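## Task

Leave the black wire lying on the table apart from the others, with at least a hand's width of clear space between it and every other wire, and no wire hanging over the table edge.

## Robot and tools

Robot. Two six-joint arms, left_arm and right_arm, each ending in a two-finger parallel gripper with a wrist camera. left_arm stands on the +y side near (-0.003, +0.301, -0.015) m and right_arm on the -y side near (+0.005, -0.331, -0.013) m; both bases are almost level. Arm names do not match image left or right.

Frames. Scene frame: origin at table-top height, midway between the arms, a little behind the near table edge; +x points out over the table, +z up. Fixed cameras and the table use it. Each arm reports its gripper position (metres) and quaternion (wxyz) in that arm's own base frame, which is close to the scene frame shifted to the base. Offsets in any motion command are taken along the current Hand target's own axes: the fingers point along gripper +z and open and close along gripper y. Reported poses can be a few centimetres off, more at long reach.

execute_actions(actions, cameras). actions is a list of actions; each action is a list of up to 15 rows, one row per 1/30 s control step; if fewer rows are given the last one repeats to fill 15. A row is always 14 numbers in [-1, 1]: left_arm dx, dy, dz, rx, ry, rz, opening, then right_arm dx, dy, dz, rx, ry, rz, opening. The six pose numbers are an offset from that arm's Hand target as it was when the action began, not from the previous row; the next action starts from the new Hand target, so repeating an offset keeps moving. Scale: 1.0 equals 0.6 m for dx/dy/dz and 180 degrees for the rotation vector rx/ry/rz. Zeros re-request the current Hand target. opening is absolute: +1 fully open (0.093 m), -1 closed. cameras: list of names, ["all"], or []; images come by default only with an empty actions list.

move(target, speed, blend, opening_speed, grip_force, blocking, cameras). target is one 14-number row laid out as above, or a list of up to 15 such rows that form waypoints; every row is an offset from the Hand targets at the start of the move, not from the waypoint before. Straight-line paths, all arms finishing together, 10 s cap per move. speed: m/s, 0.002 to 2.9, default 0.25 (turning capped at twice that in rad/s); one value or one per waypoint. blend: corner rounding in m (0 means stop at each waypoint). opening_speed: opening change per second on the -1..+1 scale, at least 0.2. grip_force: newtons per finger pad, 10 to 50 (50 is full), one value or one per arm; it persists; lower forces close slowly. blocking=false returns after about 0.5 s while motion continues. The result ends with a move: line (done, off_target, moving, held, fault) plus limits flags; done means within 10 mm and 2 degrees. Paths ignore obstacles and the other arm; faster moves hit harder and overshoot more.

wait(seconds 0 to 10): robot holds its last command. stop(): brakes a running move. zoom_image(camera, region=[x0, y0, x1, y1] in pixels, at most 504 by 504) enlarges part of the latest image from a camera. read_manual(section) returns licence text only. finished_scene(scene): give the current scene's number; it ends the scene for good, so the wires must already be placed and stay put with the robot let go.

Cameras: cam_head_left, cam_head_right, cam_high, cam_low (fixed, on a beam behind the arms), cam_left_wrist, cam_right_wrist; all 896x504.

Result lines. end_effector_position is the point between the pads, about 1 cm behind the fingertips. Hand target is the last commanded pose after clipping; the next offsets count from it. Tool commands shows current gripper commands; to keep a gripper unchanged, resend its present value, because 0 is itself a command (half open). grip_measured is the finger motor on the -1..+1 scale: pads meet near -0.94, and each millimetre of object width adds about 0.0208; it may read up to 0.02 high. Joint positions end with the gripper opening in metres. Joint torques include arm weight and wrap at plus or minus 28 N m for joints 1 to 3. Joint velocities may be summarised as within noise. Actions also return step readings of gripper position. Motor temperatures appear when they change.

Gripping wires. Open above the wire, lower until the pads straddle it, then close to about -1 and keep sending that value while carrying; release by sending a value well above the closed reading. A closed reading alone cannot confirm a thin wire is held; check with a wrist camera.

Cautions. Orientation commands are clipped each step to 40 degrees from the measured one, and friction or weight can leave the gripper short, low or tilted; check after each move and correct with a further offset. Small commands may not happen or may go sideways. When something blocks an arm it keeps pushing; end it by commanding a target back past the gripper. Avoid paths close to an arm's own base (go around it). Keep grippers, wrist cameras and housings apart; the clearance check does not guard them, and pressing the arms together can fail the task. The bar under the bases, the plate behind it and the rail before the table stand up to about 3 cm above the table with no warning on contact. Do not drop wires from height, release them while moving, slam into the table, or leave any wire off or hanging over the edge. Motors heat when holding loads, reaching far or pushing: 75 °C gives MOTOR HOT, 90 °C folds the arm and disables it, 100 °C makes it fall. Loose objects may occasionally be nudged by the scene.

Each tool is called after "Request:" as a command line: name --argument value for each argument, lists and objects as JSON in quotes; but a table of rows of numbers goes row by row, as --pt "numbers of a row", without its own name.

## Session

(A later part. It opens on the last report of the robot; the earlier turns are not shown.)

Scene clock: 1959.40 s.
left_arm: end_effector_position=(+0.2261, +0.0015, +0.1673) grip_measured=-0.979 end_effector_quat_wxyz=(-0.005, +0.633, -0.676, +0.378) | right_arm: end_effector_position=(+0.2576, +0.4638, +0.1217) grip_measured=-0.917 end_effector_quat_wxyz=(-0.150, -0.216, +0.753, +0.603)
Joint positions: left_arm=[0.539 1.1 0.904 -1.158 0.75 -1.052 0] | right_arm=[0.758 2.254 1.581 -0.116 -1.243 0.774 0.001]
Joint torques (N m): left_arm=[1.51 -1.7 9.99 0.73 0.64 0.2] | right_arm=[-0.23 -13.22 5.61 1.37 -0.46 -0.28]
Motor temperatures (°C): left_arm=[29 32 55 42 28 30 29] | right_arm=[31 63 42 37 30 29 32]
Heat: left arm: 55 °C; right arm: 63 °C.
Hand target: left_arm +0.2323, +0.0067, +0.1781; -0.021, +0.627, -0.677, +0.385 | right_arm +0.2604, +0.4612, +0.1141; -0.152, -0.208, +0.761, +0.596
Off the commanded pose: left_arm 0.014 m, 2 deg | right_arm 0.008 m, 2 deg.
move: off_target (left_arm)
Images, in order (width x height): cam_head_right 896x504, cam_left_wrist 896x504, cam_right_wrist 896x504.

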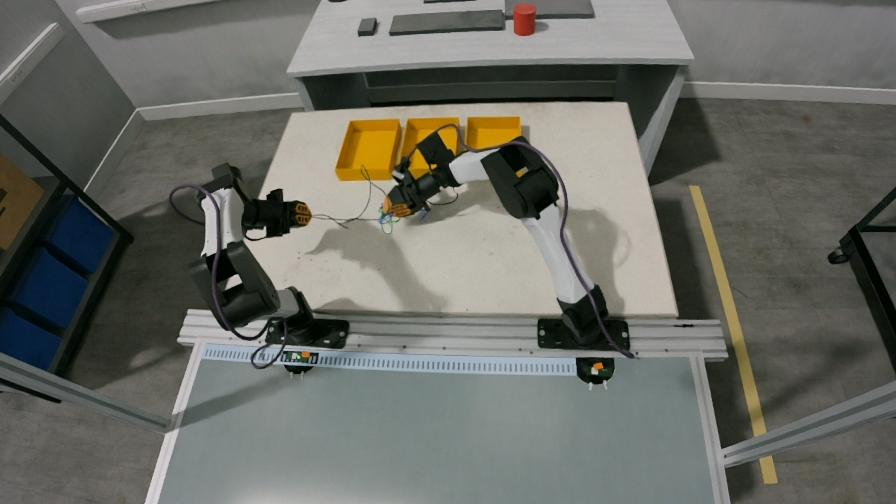

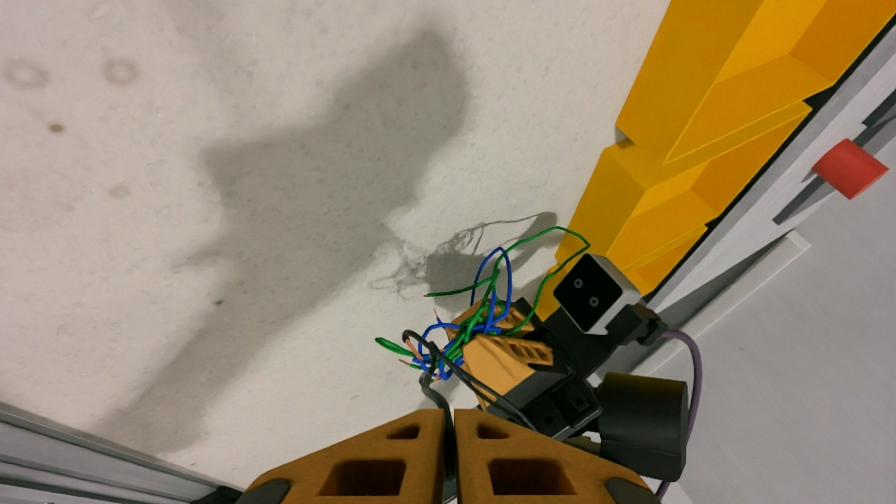

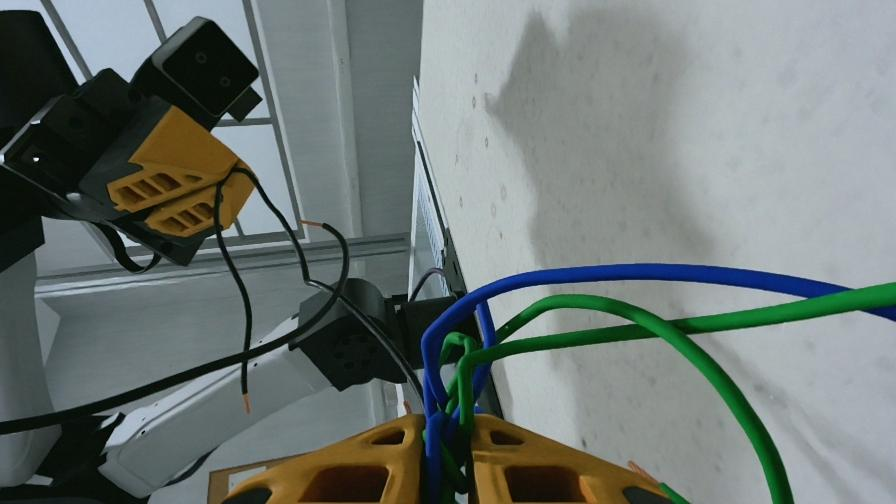

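Request:
move --pt "-0.113 -0.09 -0.1925 0 0 0 -1 0 0 0 0 0 0 -1" --speed 0.1 --cameras '["cam_left_wrist","cam_head_right","cam_right_wrist","cam_high"]'

Scene clock: 1969.90 s.
left_arm: end_effector_position=(+0.2280, +0.1117, +0.2474) grip_measured=-0.979 end_effector_quat_wxyz=(-0.059, +0.657, -0.650, +0.377) | right_arm: end_effector_position=(+0.2564, +0.4652, +0.1224) grip_measured=-0.917 end_effector_quat_wxyz=(-0.148, -0.220, +0.751, +0.604)
Joint positions: left_arm=[0.942 1.421 1.447 -1.594 0.783 -0.639 0] | right_arm=[0.762 2.254 1.581 -0.108 -1.243 0.773 0.001]
Joint torques (N m): left_arm=[2.28 -3.93 10.02 0.7 0.6 0.2] | right_arm=[-0.55 -13.22 5.46 1.3 -0.46 -0.27]
Motor temperatures (°C): left_arm=[29 32 55 41 28 30 29] | right_arm=[31 63 41 37 30 29 32]
Heat: left arm: 55 °C; right arm: 63 °C.
Hand target: left_arm +0.2328, +0.1270, +0.2581; -0.021, +0.627, -0.677, +0.385 | right_arm +0.2605, +0.4612, +0.1141; -0.152, -0.208, +0.761, +0.596
Off the commanded pose: left_arm 0.019 m, 6 deg | right_arm 0.010 m, 2 deg.
joint read past its limit (left arm) — joint 4 (wrist pitch), lower limit.
joint sent to its limit (left arm) — joint 4 (wrist pitch), lower limit. The joint targets are off in orientation, not in position.
move: off_target (left_arm)
Images, in order (width x height): cam_head_right 896x504, cam_high 896x504, cam_left_wrist 896x504, cam_right_wrist 896x504.

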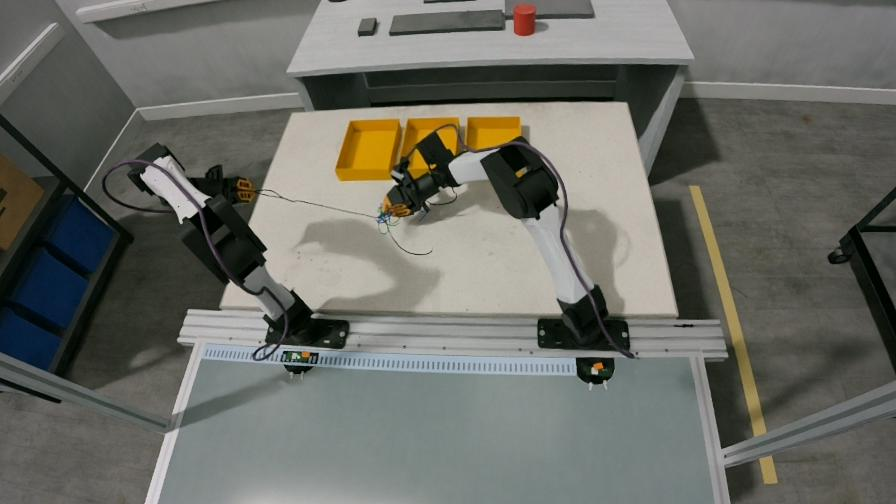

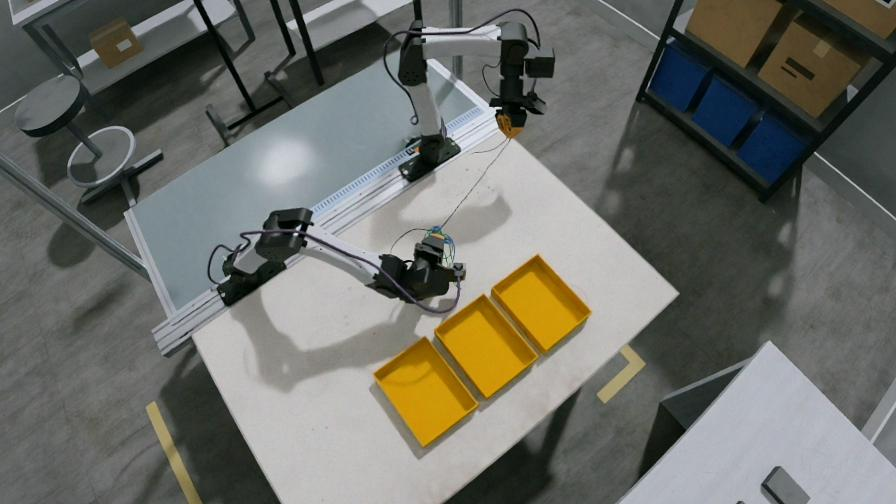

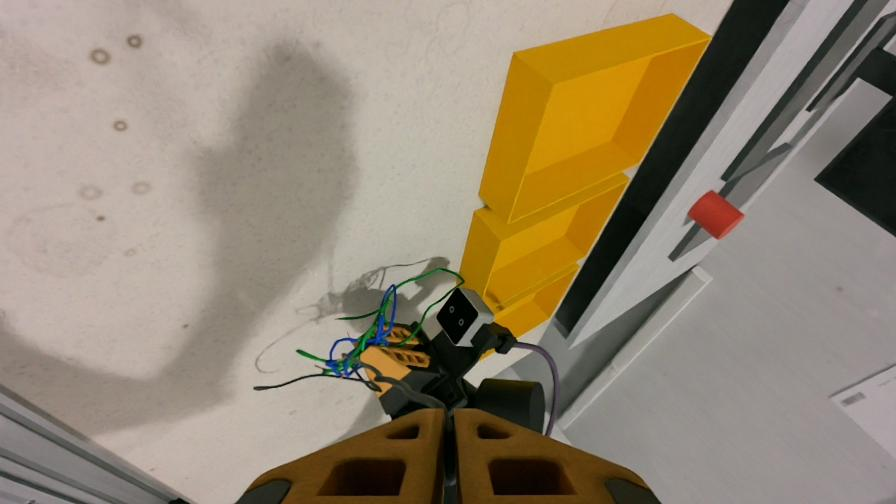

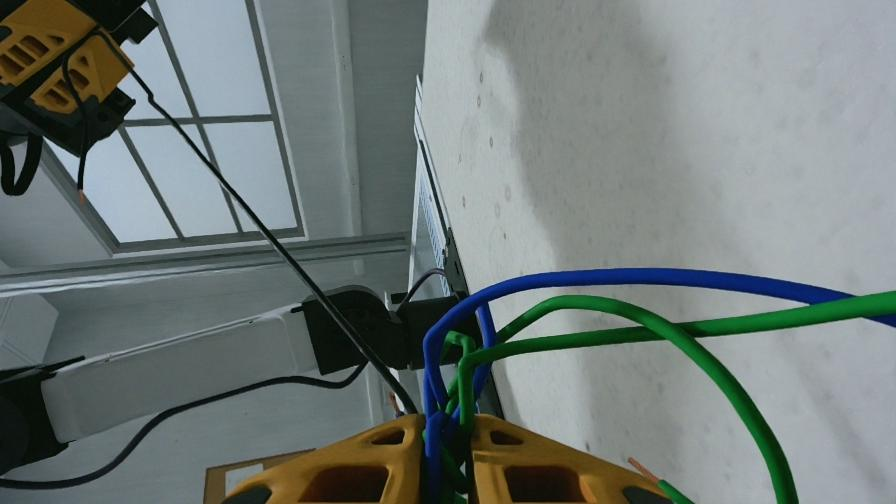

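Request:
move --pt "0.119 -0.145 -0.284 0 0 0 -1 0 0 0 0 0 0 -1" --speed 0.1 --cameras '["cam_left_wrist","cam_head_right","cam_right_wrist","cam_high"]'

Scene clock: 1980.67 s.
left_arm: end_effector_position=(+0.2038, +0.1506, +0.4488) grip_measured=-0.979 end_effector_quat_wxyz=(-0.350, +0.666, -0.513, +0.414) | right_arm: end_effector_position=(+0.2543, +0.4687, +0.1290) grip_measured=-0.917 end_effector_quat_wxyz=(-0.145, -0.232, +0.742, +0.612)
Joint positions: left_arm=[1.232 1.336 2.047 -1.592 1.005 -0.986 0] | right_arm=[0.768 2.254 1.589 -0.083 -1.259 0.777 0.001]
Joint torques (N m): left_arm=[1.99 -1.62 6.49 1.72 0.76 -0.03] | right_arm=[-1.01 -13.45 4.63 1.14 -0.26 -0.26]
Motor temperatures (°C): left_arm=[29 32 55 41 28 30 29] | right_arm=[31 63 41 37 30 29 32]
Heat: left arm: 55 °C; right arm: 63 °C.
Hand target: left_arm +0.2031, +0.1567, +0.4579; -0.042, +0.632, -0.669, +0.388 | right_arm +0.2605, +0.4612, +0.1141; -0.152, -0.208, +0.761, +0.596
Off the commanded pose: left_arm 0.011 m, 43 deg; orientation clipped | right_arm 0.018 m, 4 deg.
joint read past its limit (left arm) — joint 4 (wrist pitch), lower limit.
joint sent to its limit (left arm) — joint 4 (wrist pitch), lower limit. The joint targets are off in orientation, not in position.
move: off_target (left_arm, right_arm); limits=paced
Images, in order (width x height): cam_head_right 896x504, cam_high 896x504, cam_left_wrist 896x504, cam_right_wrist 896x504.

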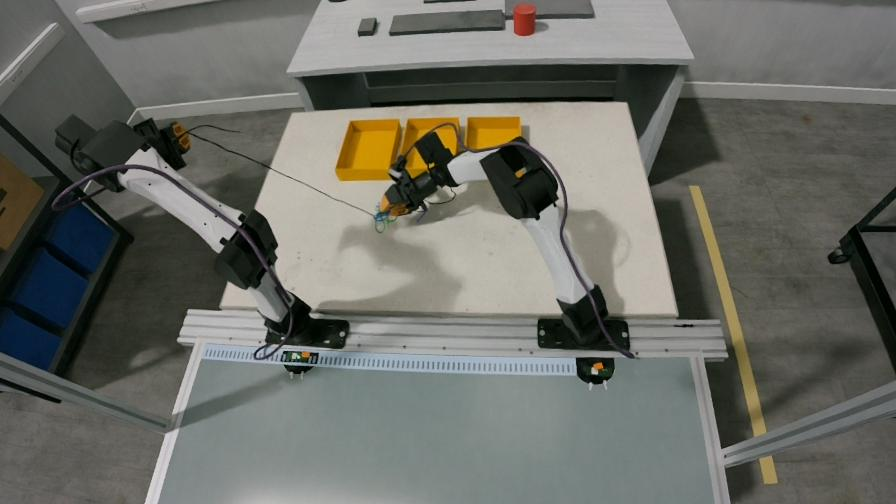

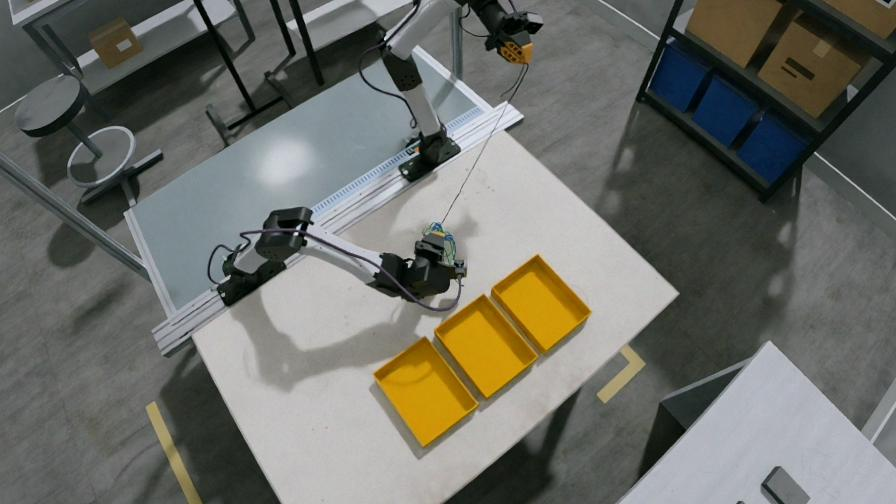

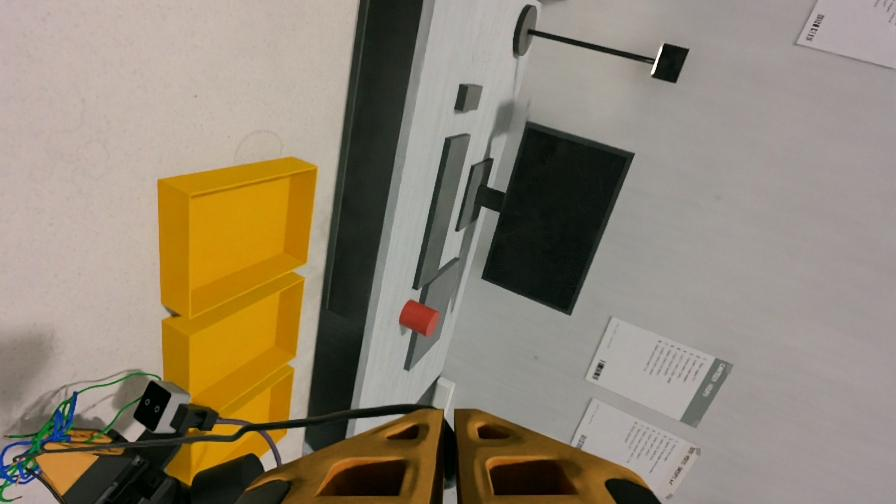

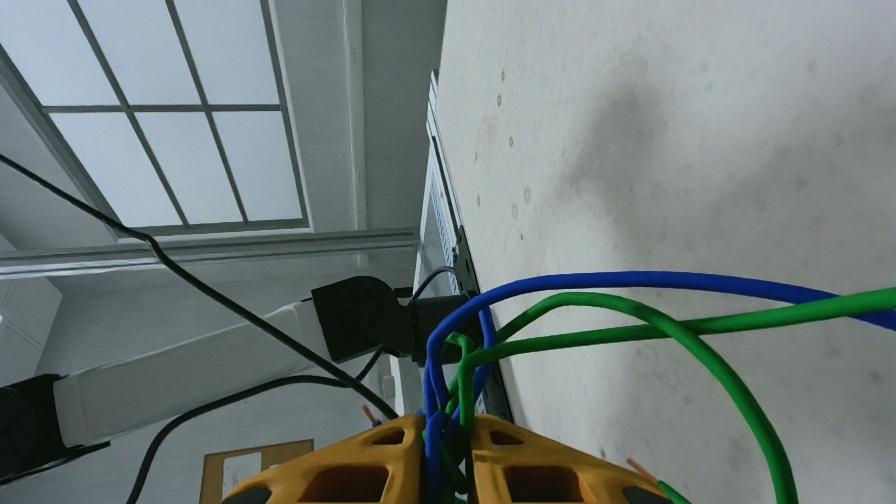

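Request:
move --pt "0 0 0 0 0 0 -1 0.099 -0.089 -0.158 0 0 0 -1" --speed 0.08 --cameras '["cam_head_right","cam_right_wrist","cam_high"]'

Scene clock: 1994.37 s.
left_arm: end_effector_position=(+0.2032, +0.1535, +0.4504) grip_measured=-0.979 end_effector_quat_wxyz=(-0.356, +0.665, -0.512, +0.412) | right_arm: end_effector_position=(+0.2576, +0.3415, +0.0767) grip_measured=-0.918 end_effector_quat_wxyz=(-0.158, -0.205, +0.762, +0.593)
Joint positions: left_arm=[1.24 1.336 2.047 -1.579 1.008 -0.987 0] | right_arm=[0.533 2.207 1.408 -0.732 -1.322 0.039 0.001]
Joint torques (N m): left_arm=[1.33 -1.73 6.37 1.6 0.74 -0.03] | right_arm=[-0.25 -13.26 5.91 0.33 -0.86 -0.25]
Motor temperatures (°C): left_arm=[29 32 54 42 28 30 29] | right_arm=[31 64 41 37 30 29 32]
Heat: left arm: 54 °C; right arm: 64 °C.
Hand target: left_arm +0.2036, +0.1565, +0.4574; -0.366, +0.659, -0.509, +0.416 (not the last commanded pose) | right_arm +0.2616, +0.3409, +0.0845; -0.152, -0.208, +0.761, +0.596
Off the commanded pose: left_arm 0.008 m, 41 deg | right_arm 0.009 m, 1 deg.
joint read past its limit (left arm) — joint 4 (wrist pitch), lower limit.
move: off_target (left_arm)
Images, in order (width x height): cam_head_right 896x504, cam_high 896x504, cam_right_wrist 896x504.

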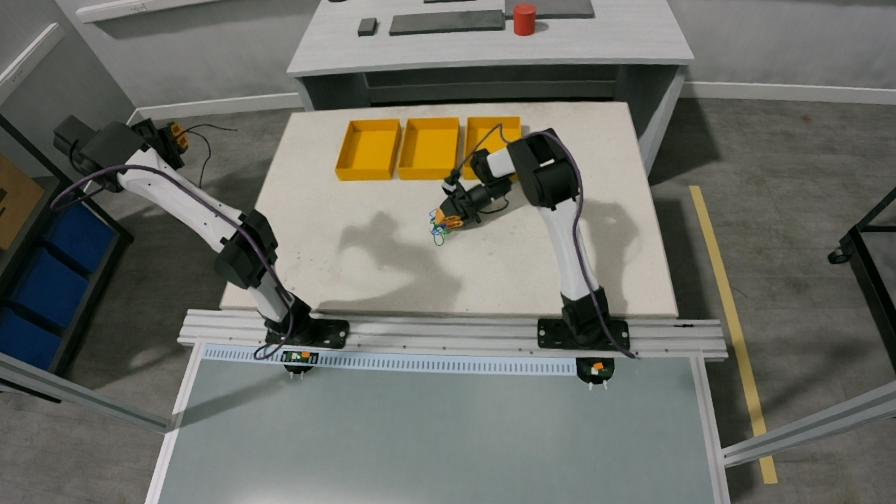

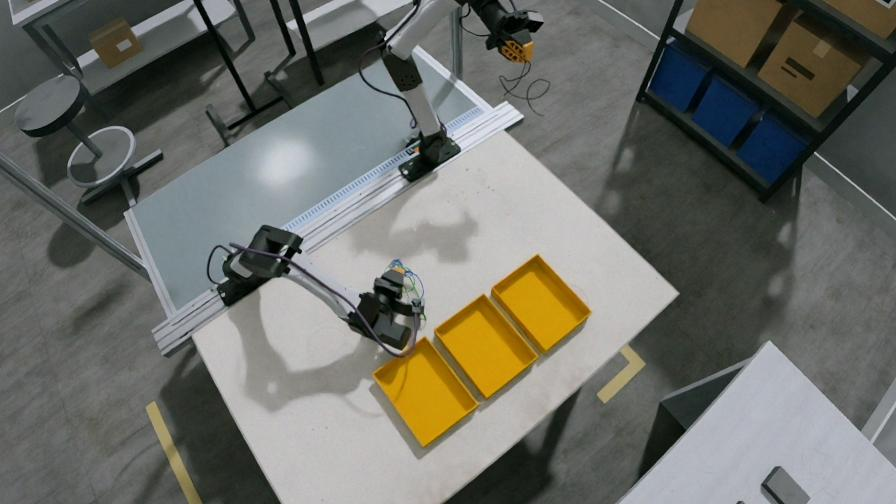

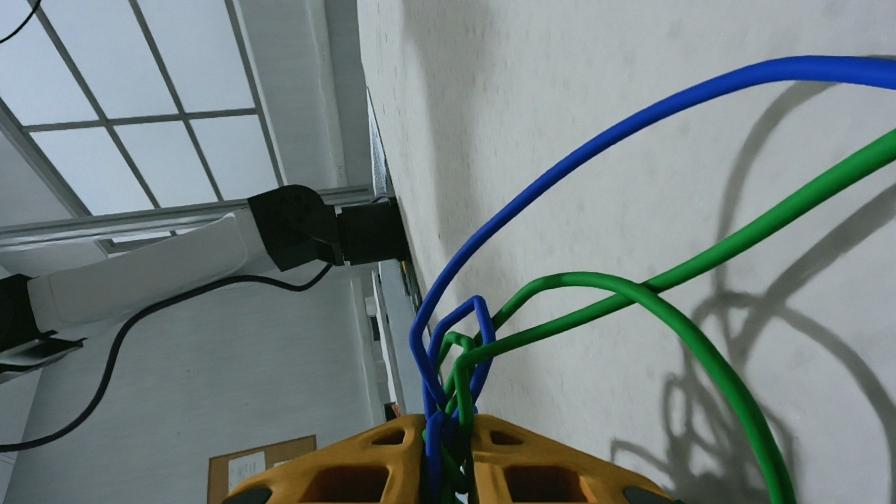

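Request:
move --pt "0.242 0.335 0.217 0.080 0.301 0.701 -1 0 0 0 0 0 0 -1" --speed 0.3 --cameras '["cam_head_right","cam_left_wrist","cam_high","cam_low"]'

Scene clock: 2014.40 s.
left_arm: end_effector_position=(+0.2661, -0.0214, +0.2537) grip_measured=-0.979 end_effector_quat_wxyz=(+0.364, +0.376, +0.841, -0.137) | right_arm: end_effector_position=(+0.2572, +0.3412, +0.0767) grip_measured=-0.918 end_effector_quat_wxyz=(-0.159, -0.205, +0.762, +0.593)
Joint positions: left_arm=[0.338 1.189 1.273 -1.232 0.7 1.022 0] | right_arm=[0.533 2.207 1.408 -0.736 -1.322 0.036 0.001]
Joint torques (N m): left_arm=[-0.27 -2.52 6.15 1.28 0.42 0.21] | right_arm=[-0.27 -13.18 6 0.32 -0.85 -0.26]
Motor temperatures (°C): left_arm=[29 32 52 41 29 30 29] | right_arm=[31 64 40 36 30 29 32]
Heat: left arm: 52 °C; right arm: 64 °C.
Hand target: left_arm +0.2695, -0.0206, +0.2507; +0.363, +0.386, +0.838, -0.128 | right_arm +0.2616, +0.3409, +0.0845; -0.152, -0.208, +0.761, +0.596
Off the commanded pose: left_arm 0.005 m, 2 deg | right_arm 0.009 m, 1 deg.
move: done
Images, in order (width x height): cam_head_right 896x504, cam_high 896x504, cam_low 896x504, cam_left_wrist 896x504.

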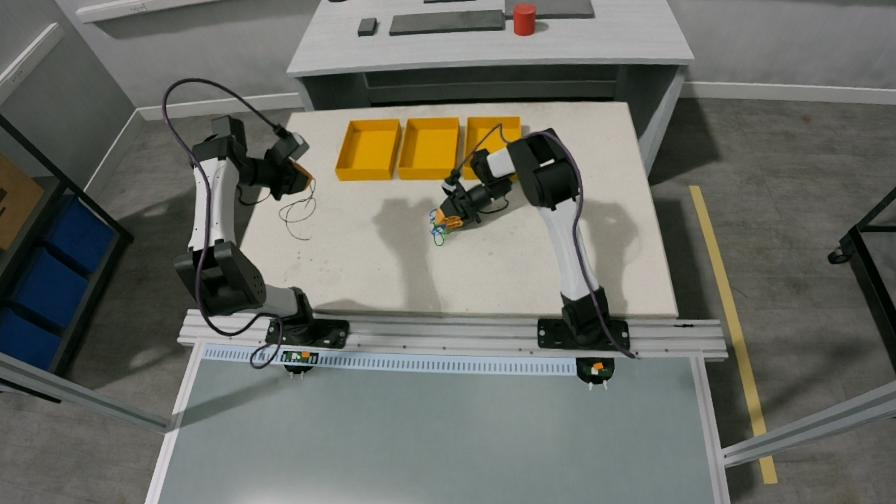

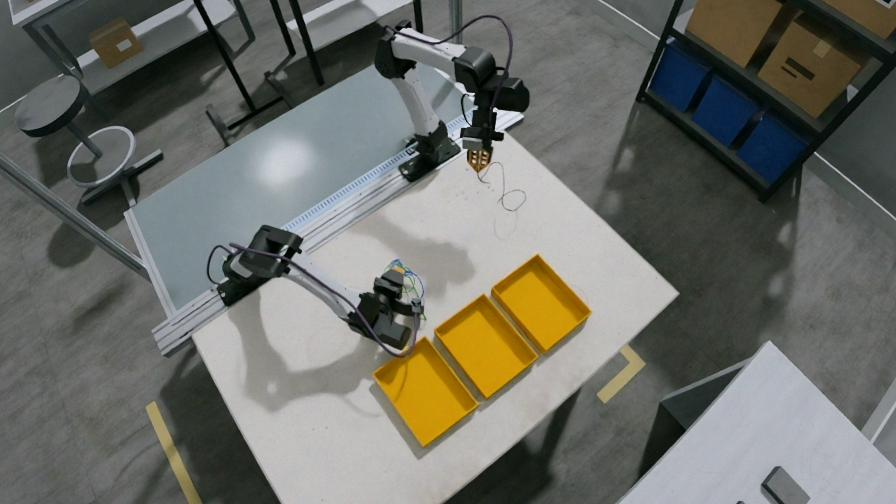

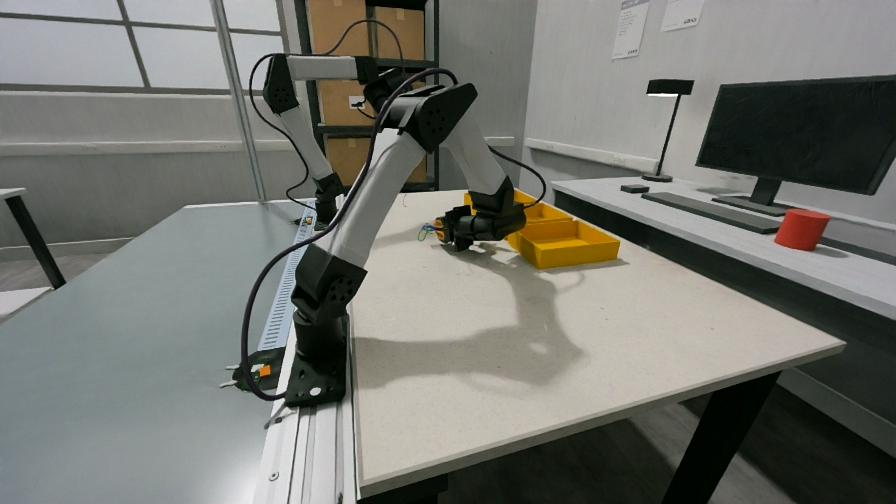

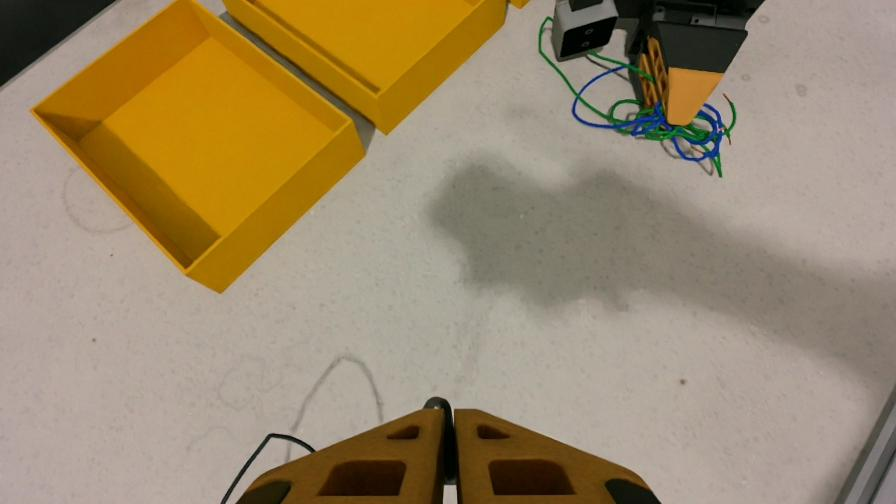

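Request:
move --pt "0.195 -0.079 0.281 0 0 0 -1 0 -0.032 0.008 0 0 0 -1" --pt "0.195 -0.079 0.281 0 0 0 -0.6 0 -0.032 0.008 0 0 0 -0.6" --speed 0.12 --opening_speed 0.4 --cameras '["cam_head_right","cam_left_wrist","cam_right_wrist"]'

Scene clock: 2028.47 s.
left_arm: end_effector_position=(+0.2695, -0.0707, +0.0506) grip_measured=-0.603 end_effector_quat_wxyz=(+0.367, +0.388, +0.835, -0.131) | right_arm: end_effector_position=(+0.2593, +0.3425, +0.0729) grip_measured=-0.603 end_effector_quat_wxyz=(-0.152, -0.211, +0.761, +0.595)
Joint positions: left_arm=[0.076 1.211 0.422 -0.186 0.571 0.765 0.016] | right_arm=[0.533 2.218 1.408 -0.711 -1.322 0.031 0.016]
Joint torques (N m): left_arm=[-0.18 -2.11 5.74 1.56 0.3 -0.03] | right_arm=[-0.27 -10.24 4.57 0.68 -0.85 -0.26]
Motor temperatures (°C): left_arm=[29 32 52 41 28 30 29] | right_arm=[31 63 40 35 30 29 32]
Heat: left arm: 52 °C; right arm: 63 °C.
Hand target: left_arm +0.2693, -0.0708, +0.0461; +0.363, +0.386, +0.838, -0.128 | right_arm +0.2619, +0.3410, +0.0647; -0.152, -0.208, +0.761, +0.596
Off the commanded pose: left_arm 0.004 m, 1 deg | right_arm 0.009 m, 0 deg.
move: done
Images, in order (width x height): cam_head_right 896x504, cam_left_wrist 896x504, cam_right_wrist 896x504.

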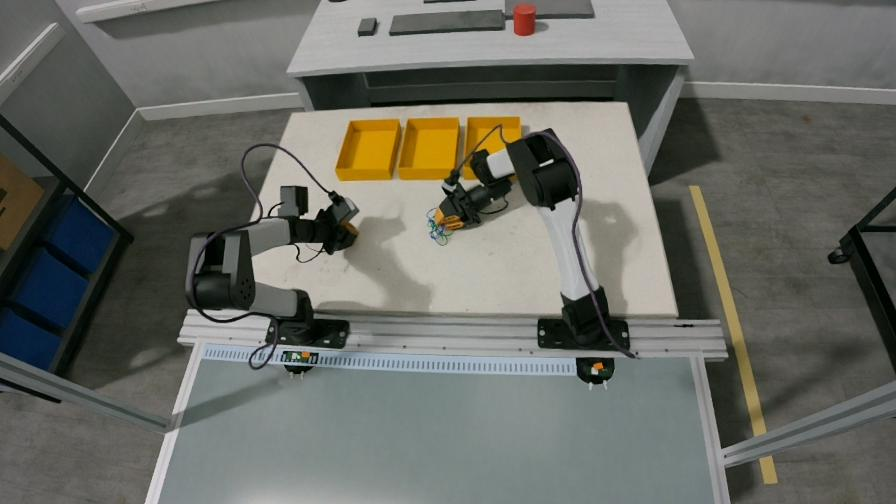

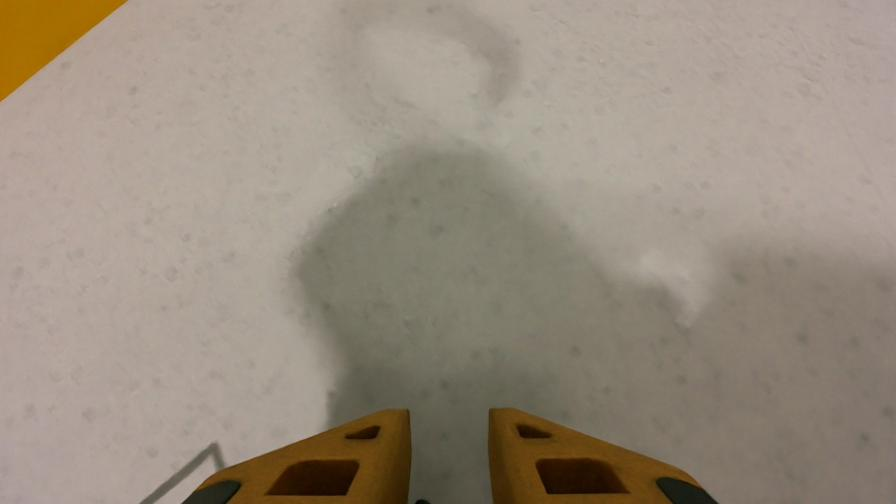

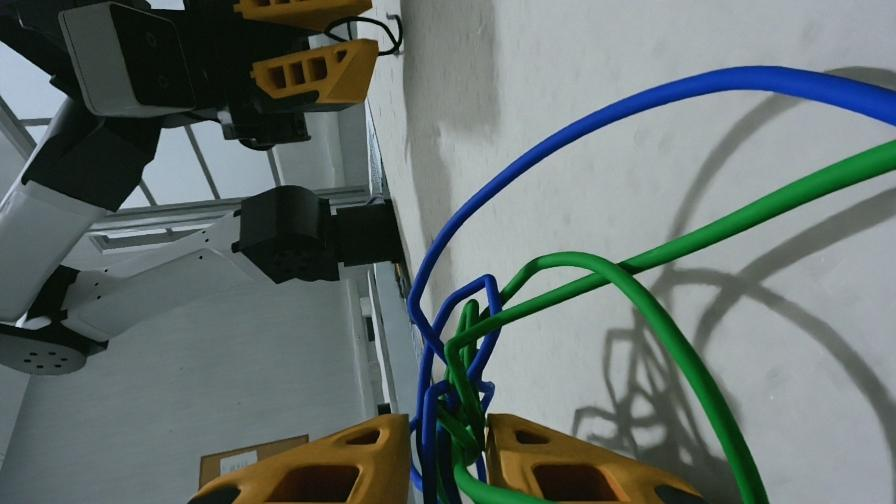

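Request:
move --pt "0.012 0 0.0 0 0 0 -0.3 0 -0.025 0.01 0 0 0 -0.2" --pt "-0.04 0 -0.16 0 0 0 -0.3 0 -0.025 -0.17 0 0 0 -0.2" --pt "-0.25 0 -0.25 0 0 0 -0.3 0 0.08 -0.2 0 0 0 -0.2" --speed 0.12 --cameras '["cam_head_left","cam_head_right","cam_left_wrist","cam_right_wrist","cam_high"]'

Scene clock: 2040.27 s.
left_arm: end_effector_position=(+0.2551, -0.0798, +0.2497) grip_measured=-0.303 end_effector_quat_wxyz=(+0.358, +0.387, +0.839, -0.135) | right_arm: end_effector_position=(+0.3139, +0.2532, +0.1224) grip_measured=-0.203 end_effector_quat_wxyz=(-0.129, -0.183, +0.778, +0.587)
Joint positions: left_arm=[0.029 1.066 1.171 -1.077 0.545 0.721 0.031] | right_arm=[0.272 2.303 1.752 -1.56 -1.241 -0.58 0.035]
Joint torques (N m): left_arm=[-0.24 -1.58 9.68 1.31 0.29 -0.04] | right_arm=[-0.24 -17.31 4.33 -0.65 -0.7 -0.08]
Motor temperatures (°C): left_arm=[29 32 52 41 28 30 29] | right_arm=[31 63 40 35 30 29 31]
Heat: left arm: 52 °C; right arm: 63 °C.
Hand target: left_arm +0.2584, -0.0797, +0.2578; +0.363, +0.386, +0.838, -0.128 | right_arm +0.3129, +0.2497, +0.1404; -0.152, -0.208, +0.761, +0.596
Off the commanded pose: left_arm 0.009 m, 1 deg | right_arm 0.018 m, 5 deg.
joint sent to its limit (right arm) — joint 4 (wrist pitch), lower limit. The joint targets are off in orientation, not in position.
move: off_target (right_arm)
Images, in order (width x height): cam_head_left 896x504, cam_head_right 896x504, cam_high 896x504, cam_left_wrist 896x504, cam_right_wrist 896x504.

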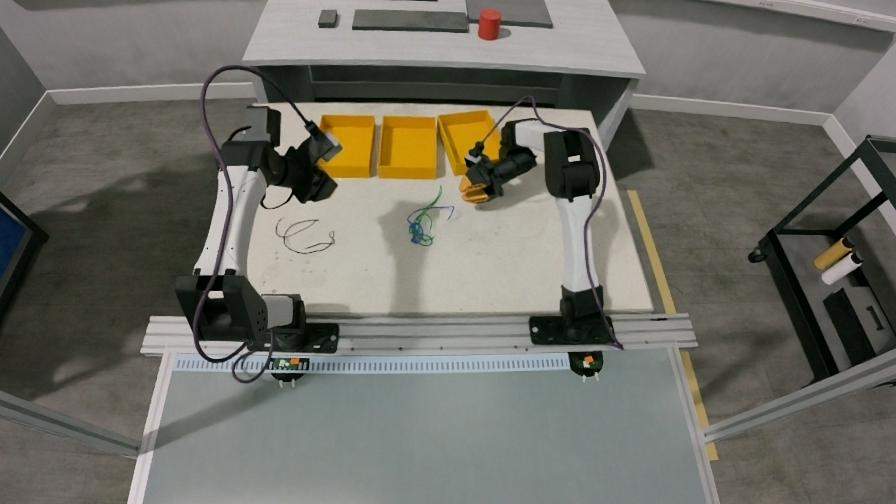

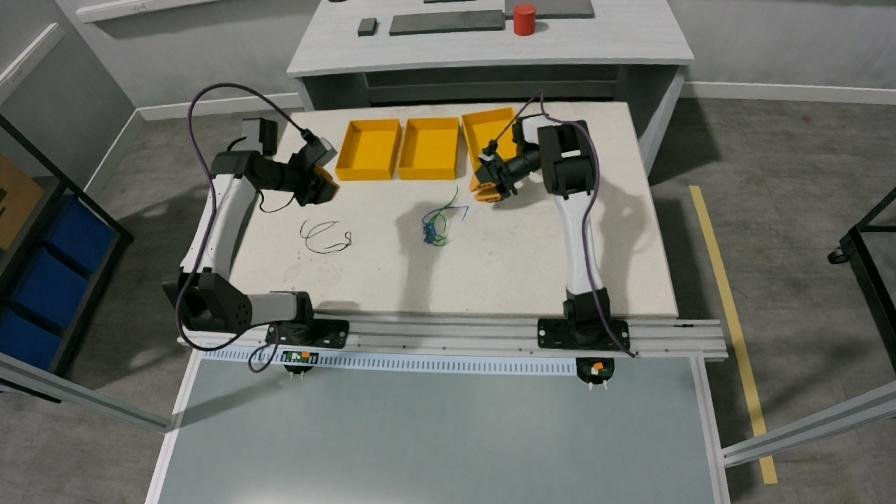

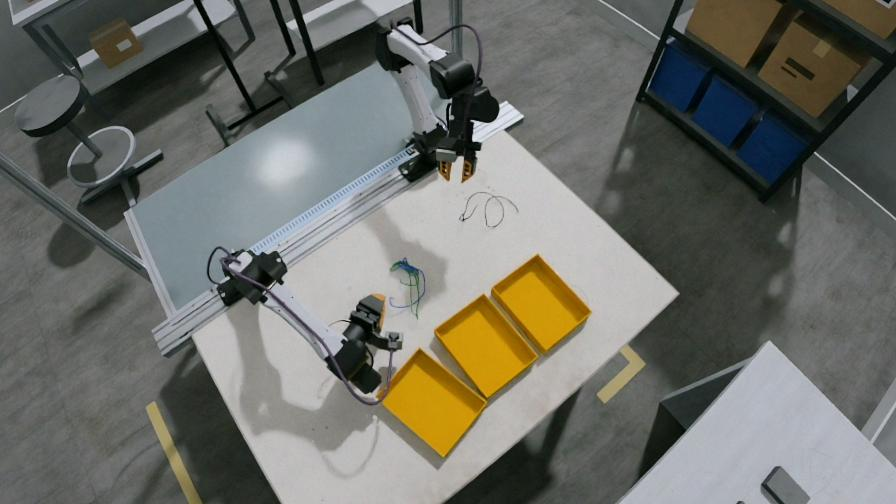

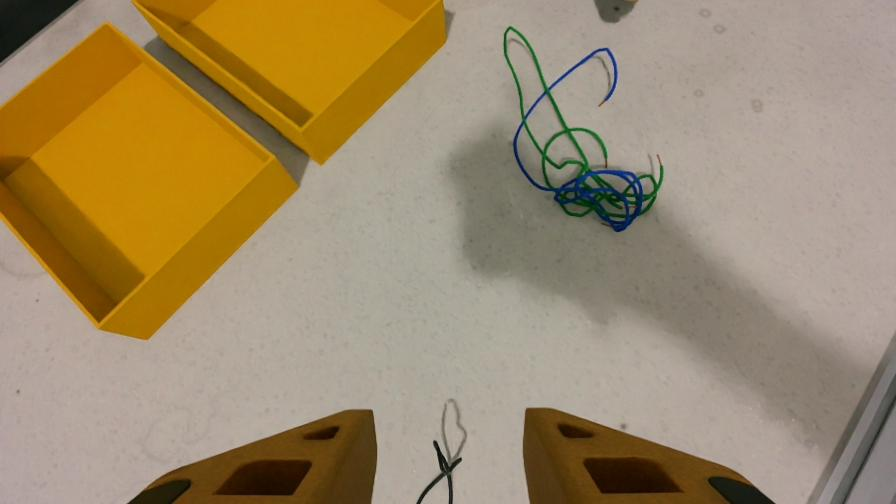

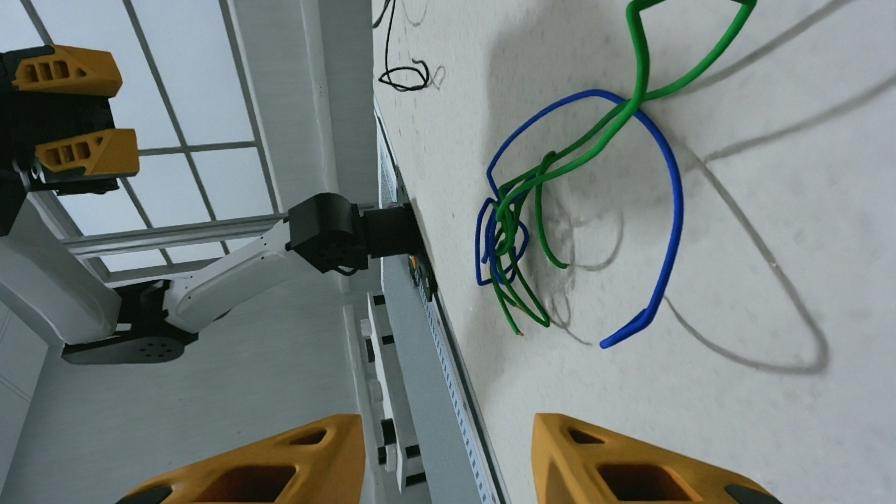

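Request:
move --pt "0 0 0 0 0 0 -0.3 0.08 0.12 0.02 0 0 0 -0.2" --speed 0.1 --cameras '["cam_head_left","cam_high"]'

Request:
zoom_image --camera "cam_head_left" --region '[250, 160, 500, 300]'

Scene clock: 2048.77 s.
left_arm: end_effector_position=(+0.2550, -0.0797, +0.2497) grip_measured=-0.303 end_effector_quat_wxyz=(+0.358, +0.386, +0.839, -0.135) | right_arm: end_effector_position=(+0.2624, +0.2509, +0.1941) grip_measured=-0.203 end_effector_quat_wxyz=(-0.121, -0.183, +0.779, +0.587)
Joint positions: left_arm=[0.029 1.066 1.171 -1.078 0.544 0.721 0.031] | right_arm=[0.306 1.993 1.572 -1.564 -1.259 -0.46 0.035]
Joint torques (N m): left_arm=[-0.27 -1.58 9.66 1.34 0.29 -0.06] | right_arm=[0.7 -14.11 4.11 -0.38 -0.87 -0.08]
Motor temperatures (°C): left_arm=[29 32 53 41 28 30 29] | right_arm=[31 65 40 35 30 29 31]
Heat: left arm: 53 °C; right arm: 65 °C.
Hand target: left_arm +0.2584, -0.0797, +0.2578; +0.363, +0.386, +0.838, -0.128 | right_arm +0.2558, +0.2506, +0.2065; -0.152, -0.208, +0.761, +0.596
Off the commanded pose: left_arm 0.009 m, 1 deg | right_arm 0.014 m, 5 deg.
joint sent to its limit (right arm) — joint 4 (wrist pitch), lower limit. The joint targets are off in orientation, not in position.
move: off_target (right_arm)
Images, in order (width x height): cam_head_left 896x504, cam_high 896x504.

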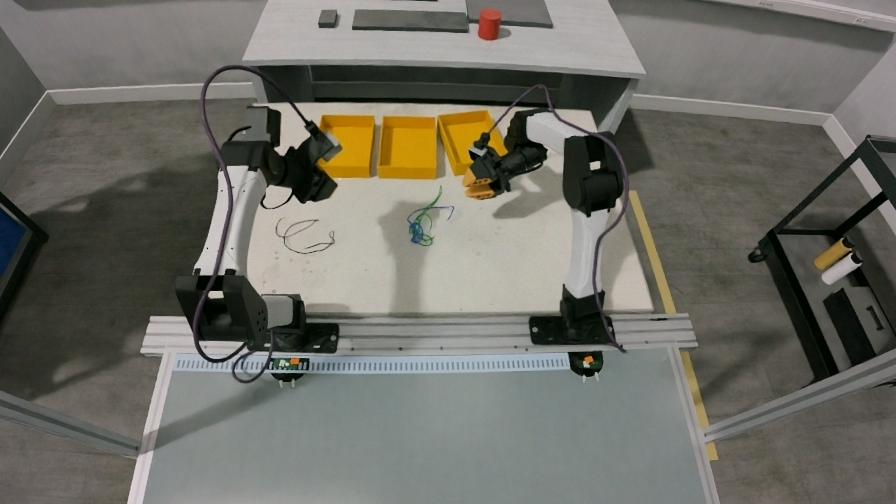

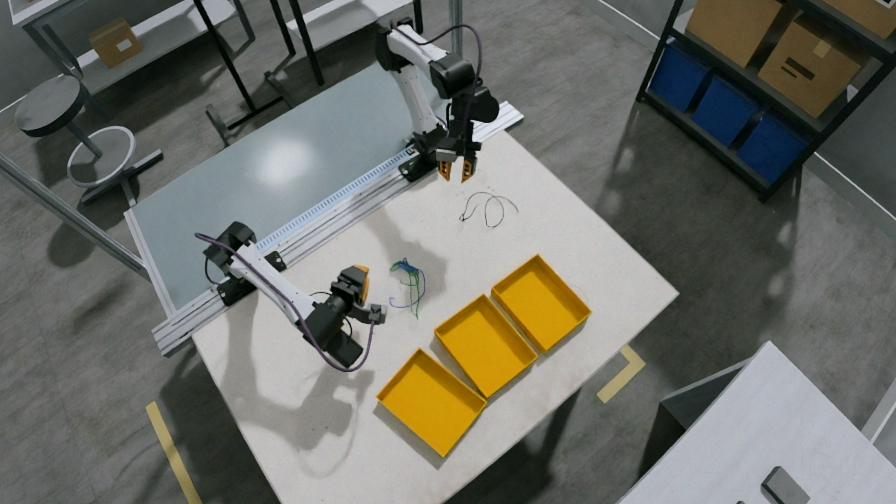

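Scaled by 2.016 from the camera's 896x504 image, which has a finer 1280x720 frame.

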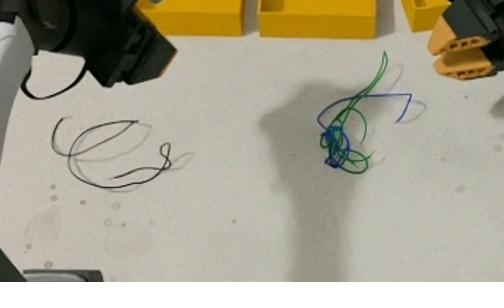

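Black wire lies alone, well separated and on the table.

Request:
finished_scene --scene 2

The scene is finished: the task was done.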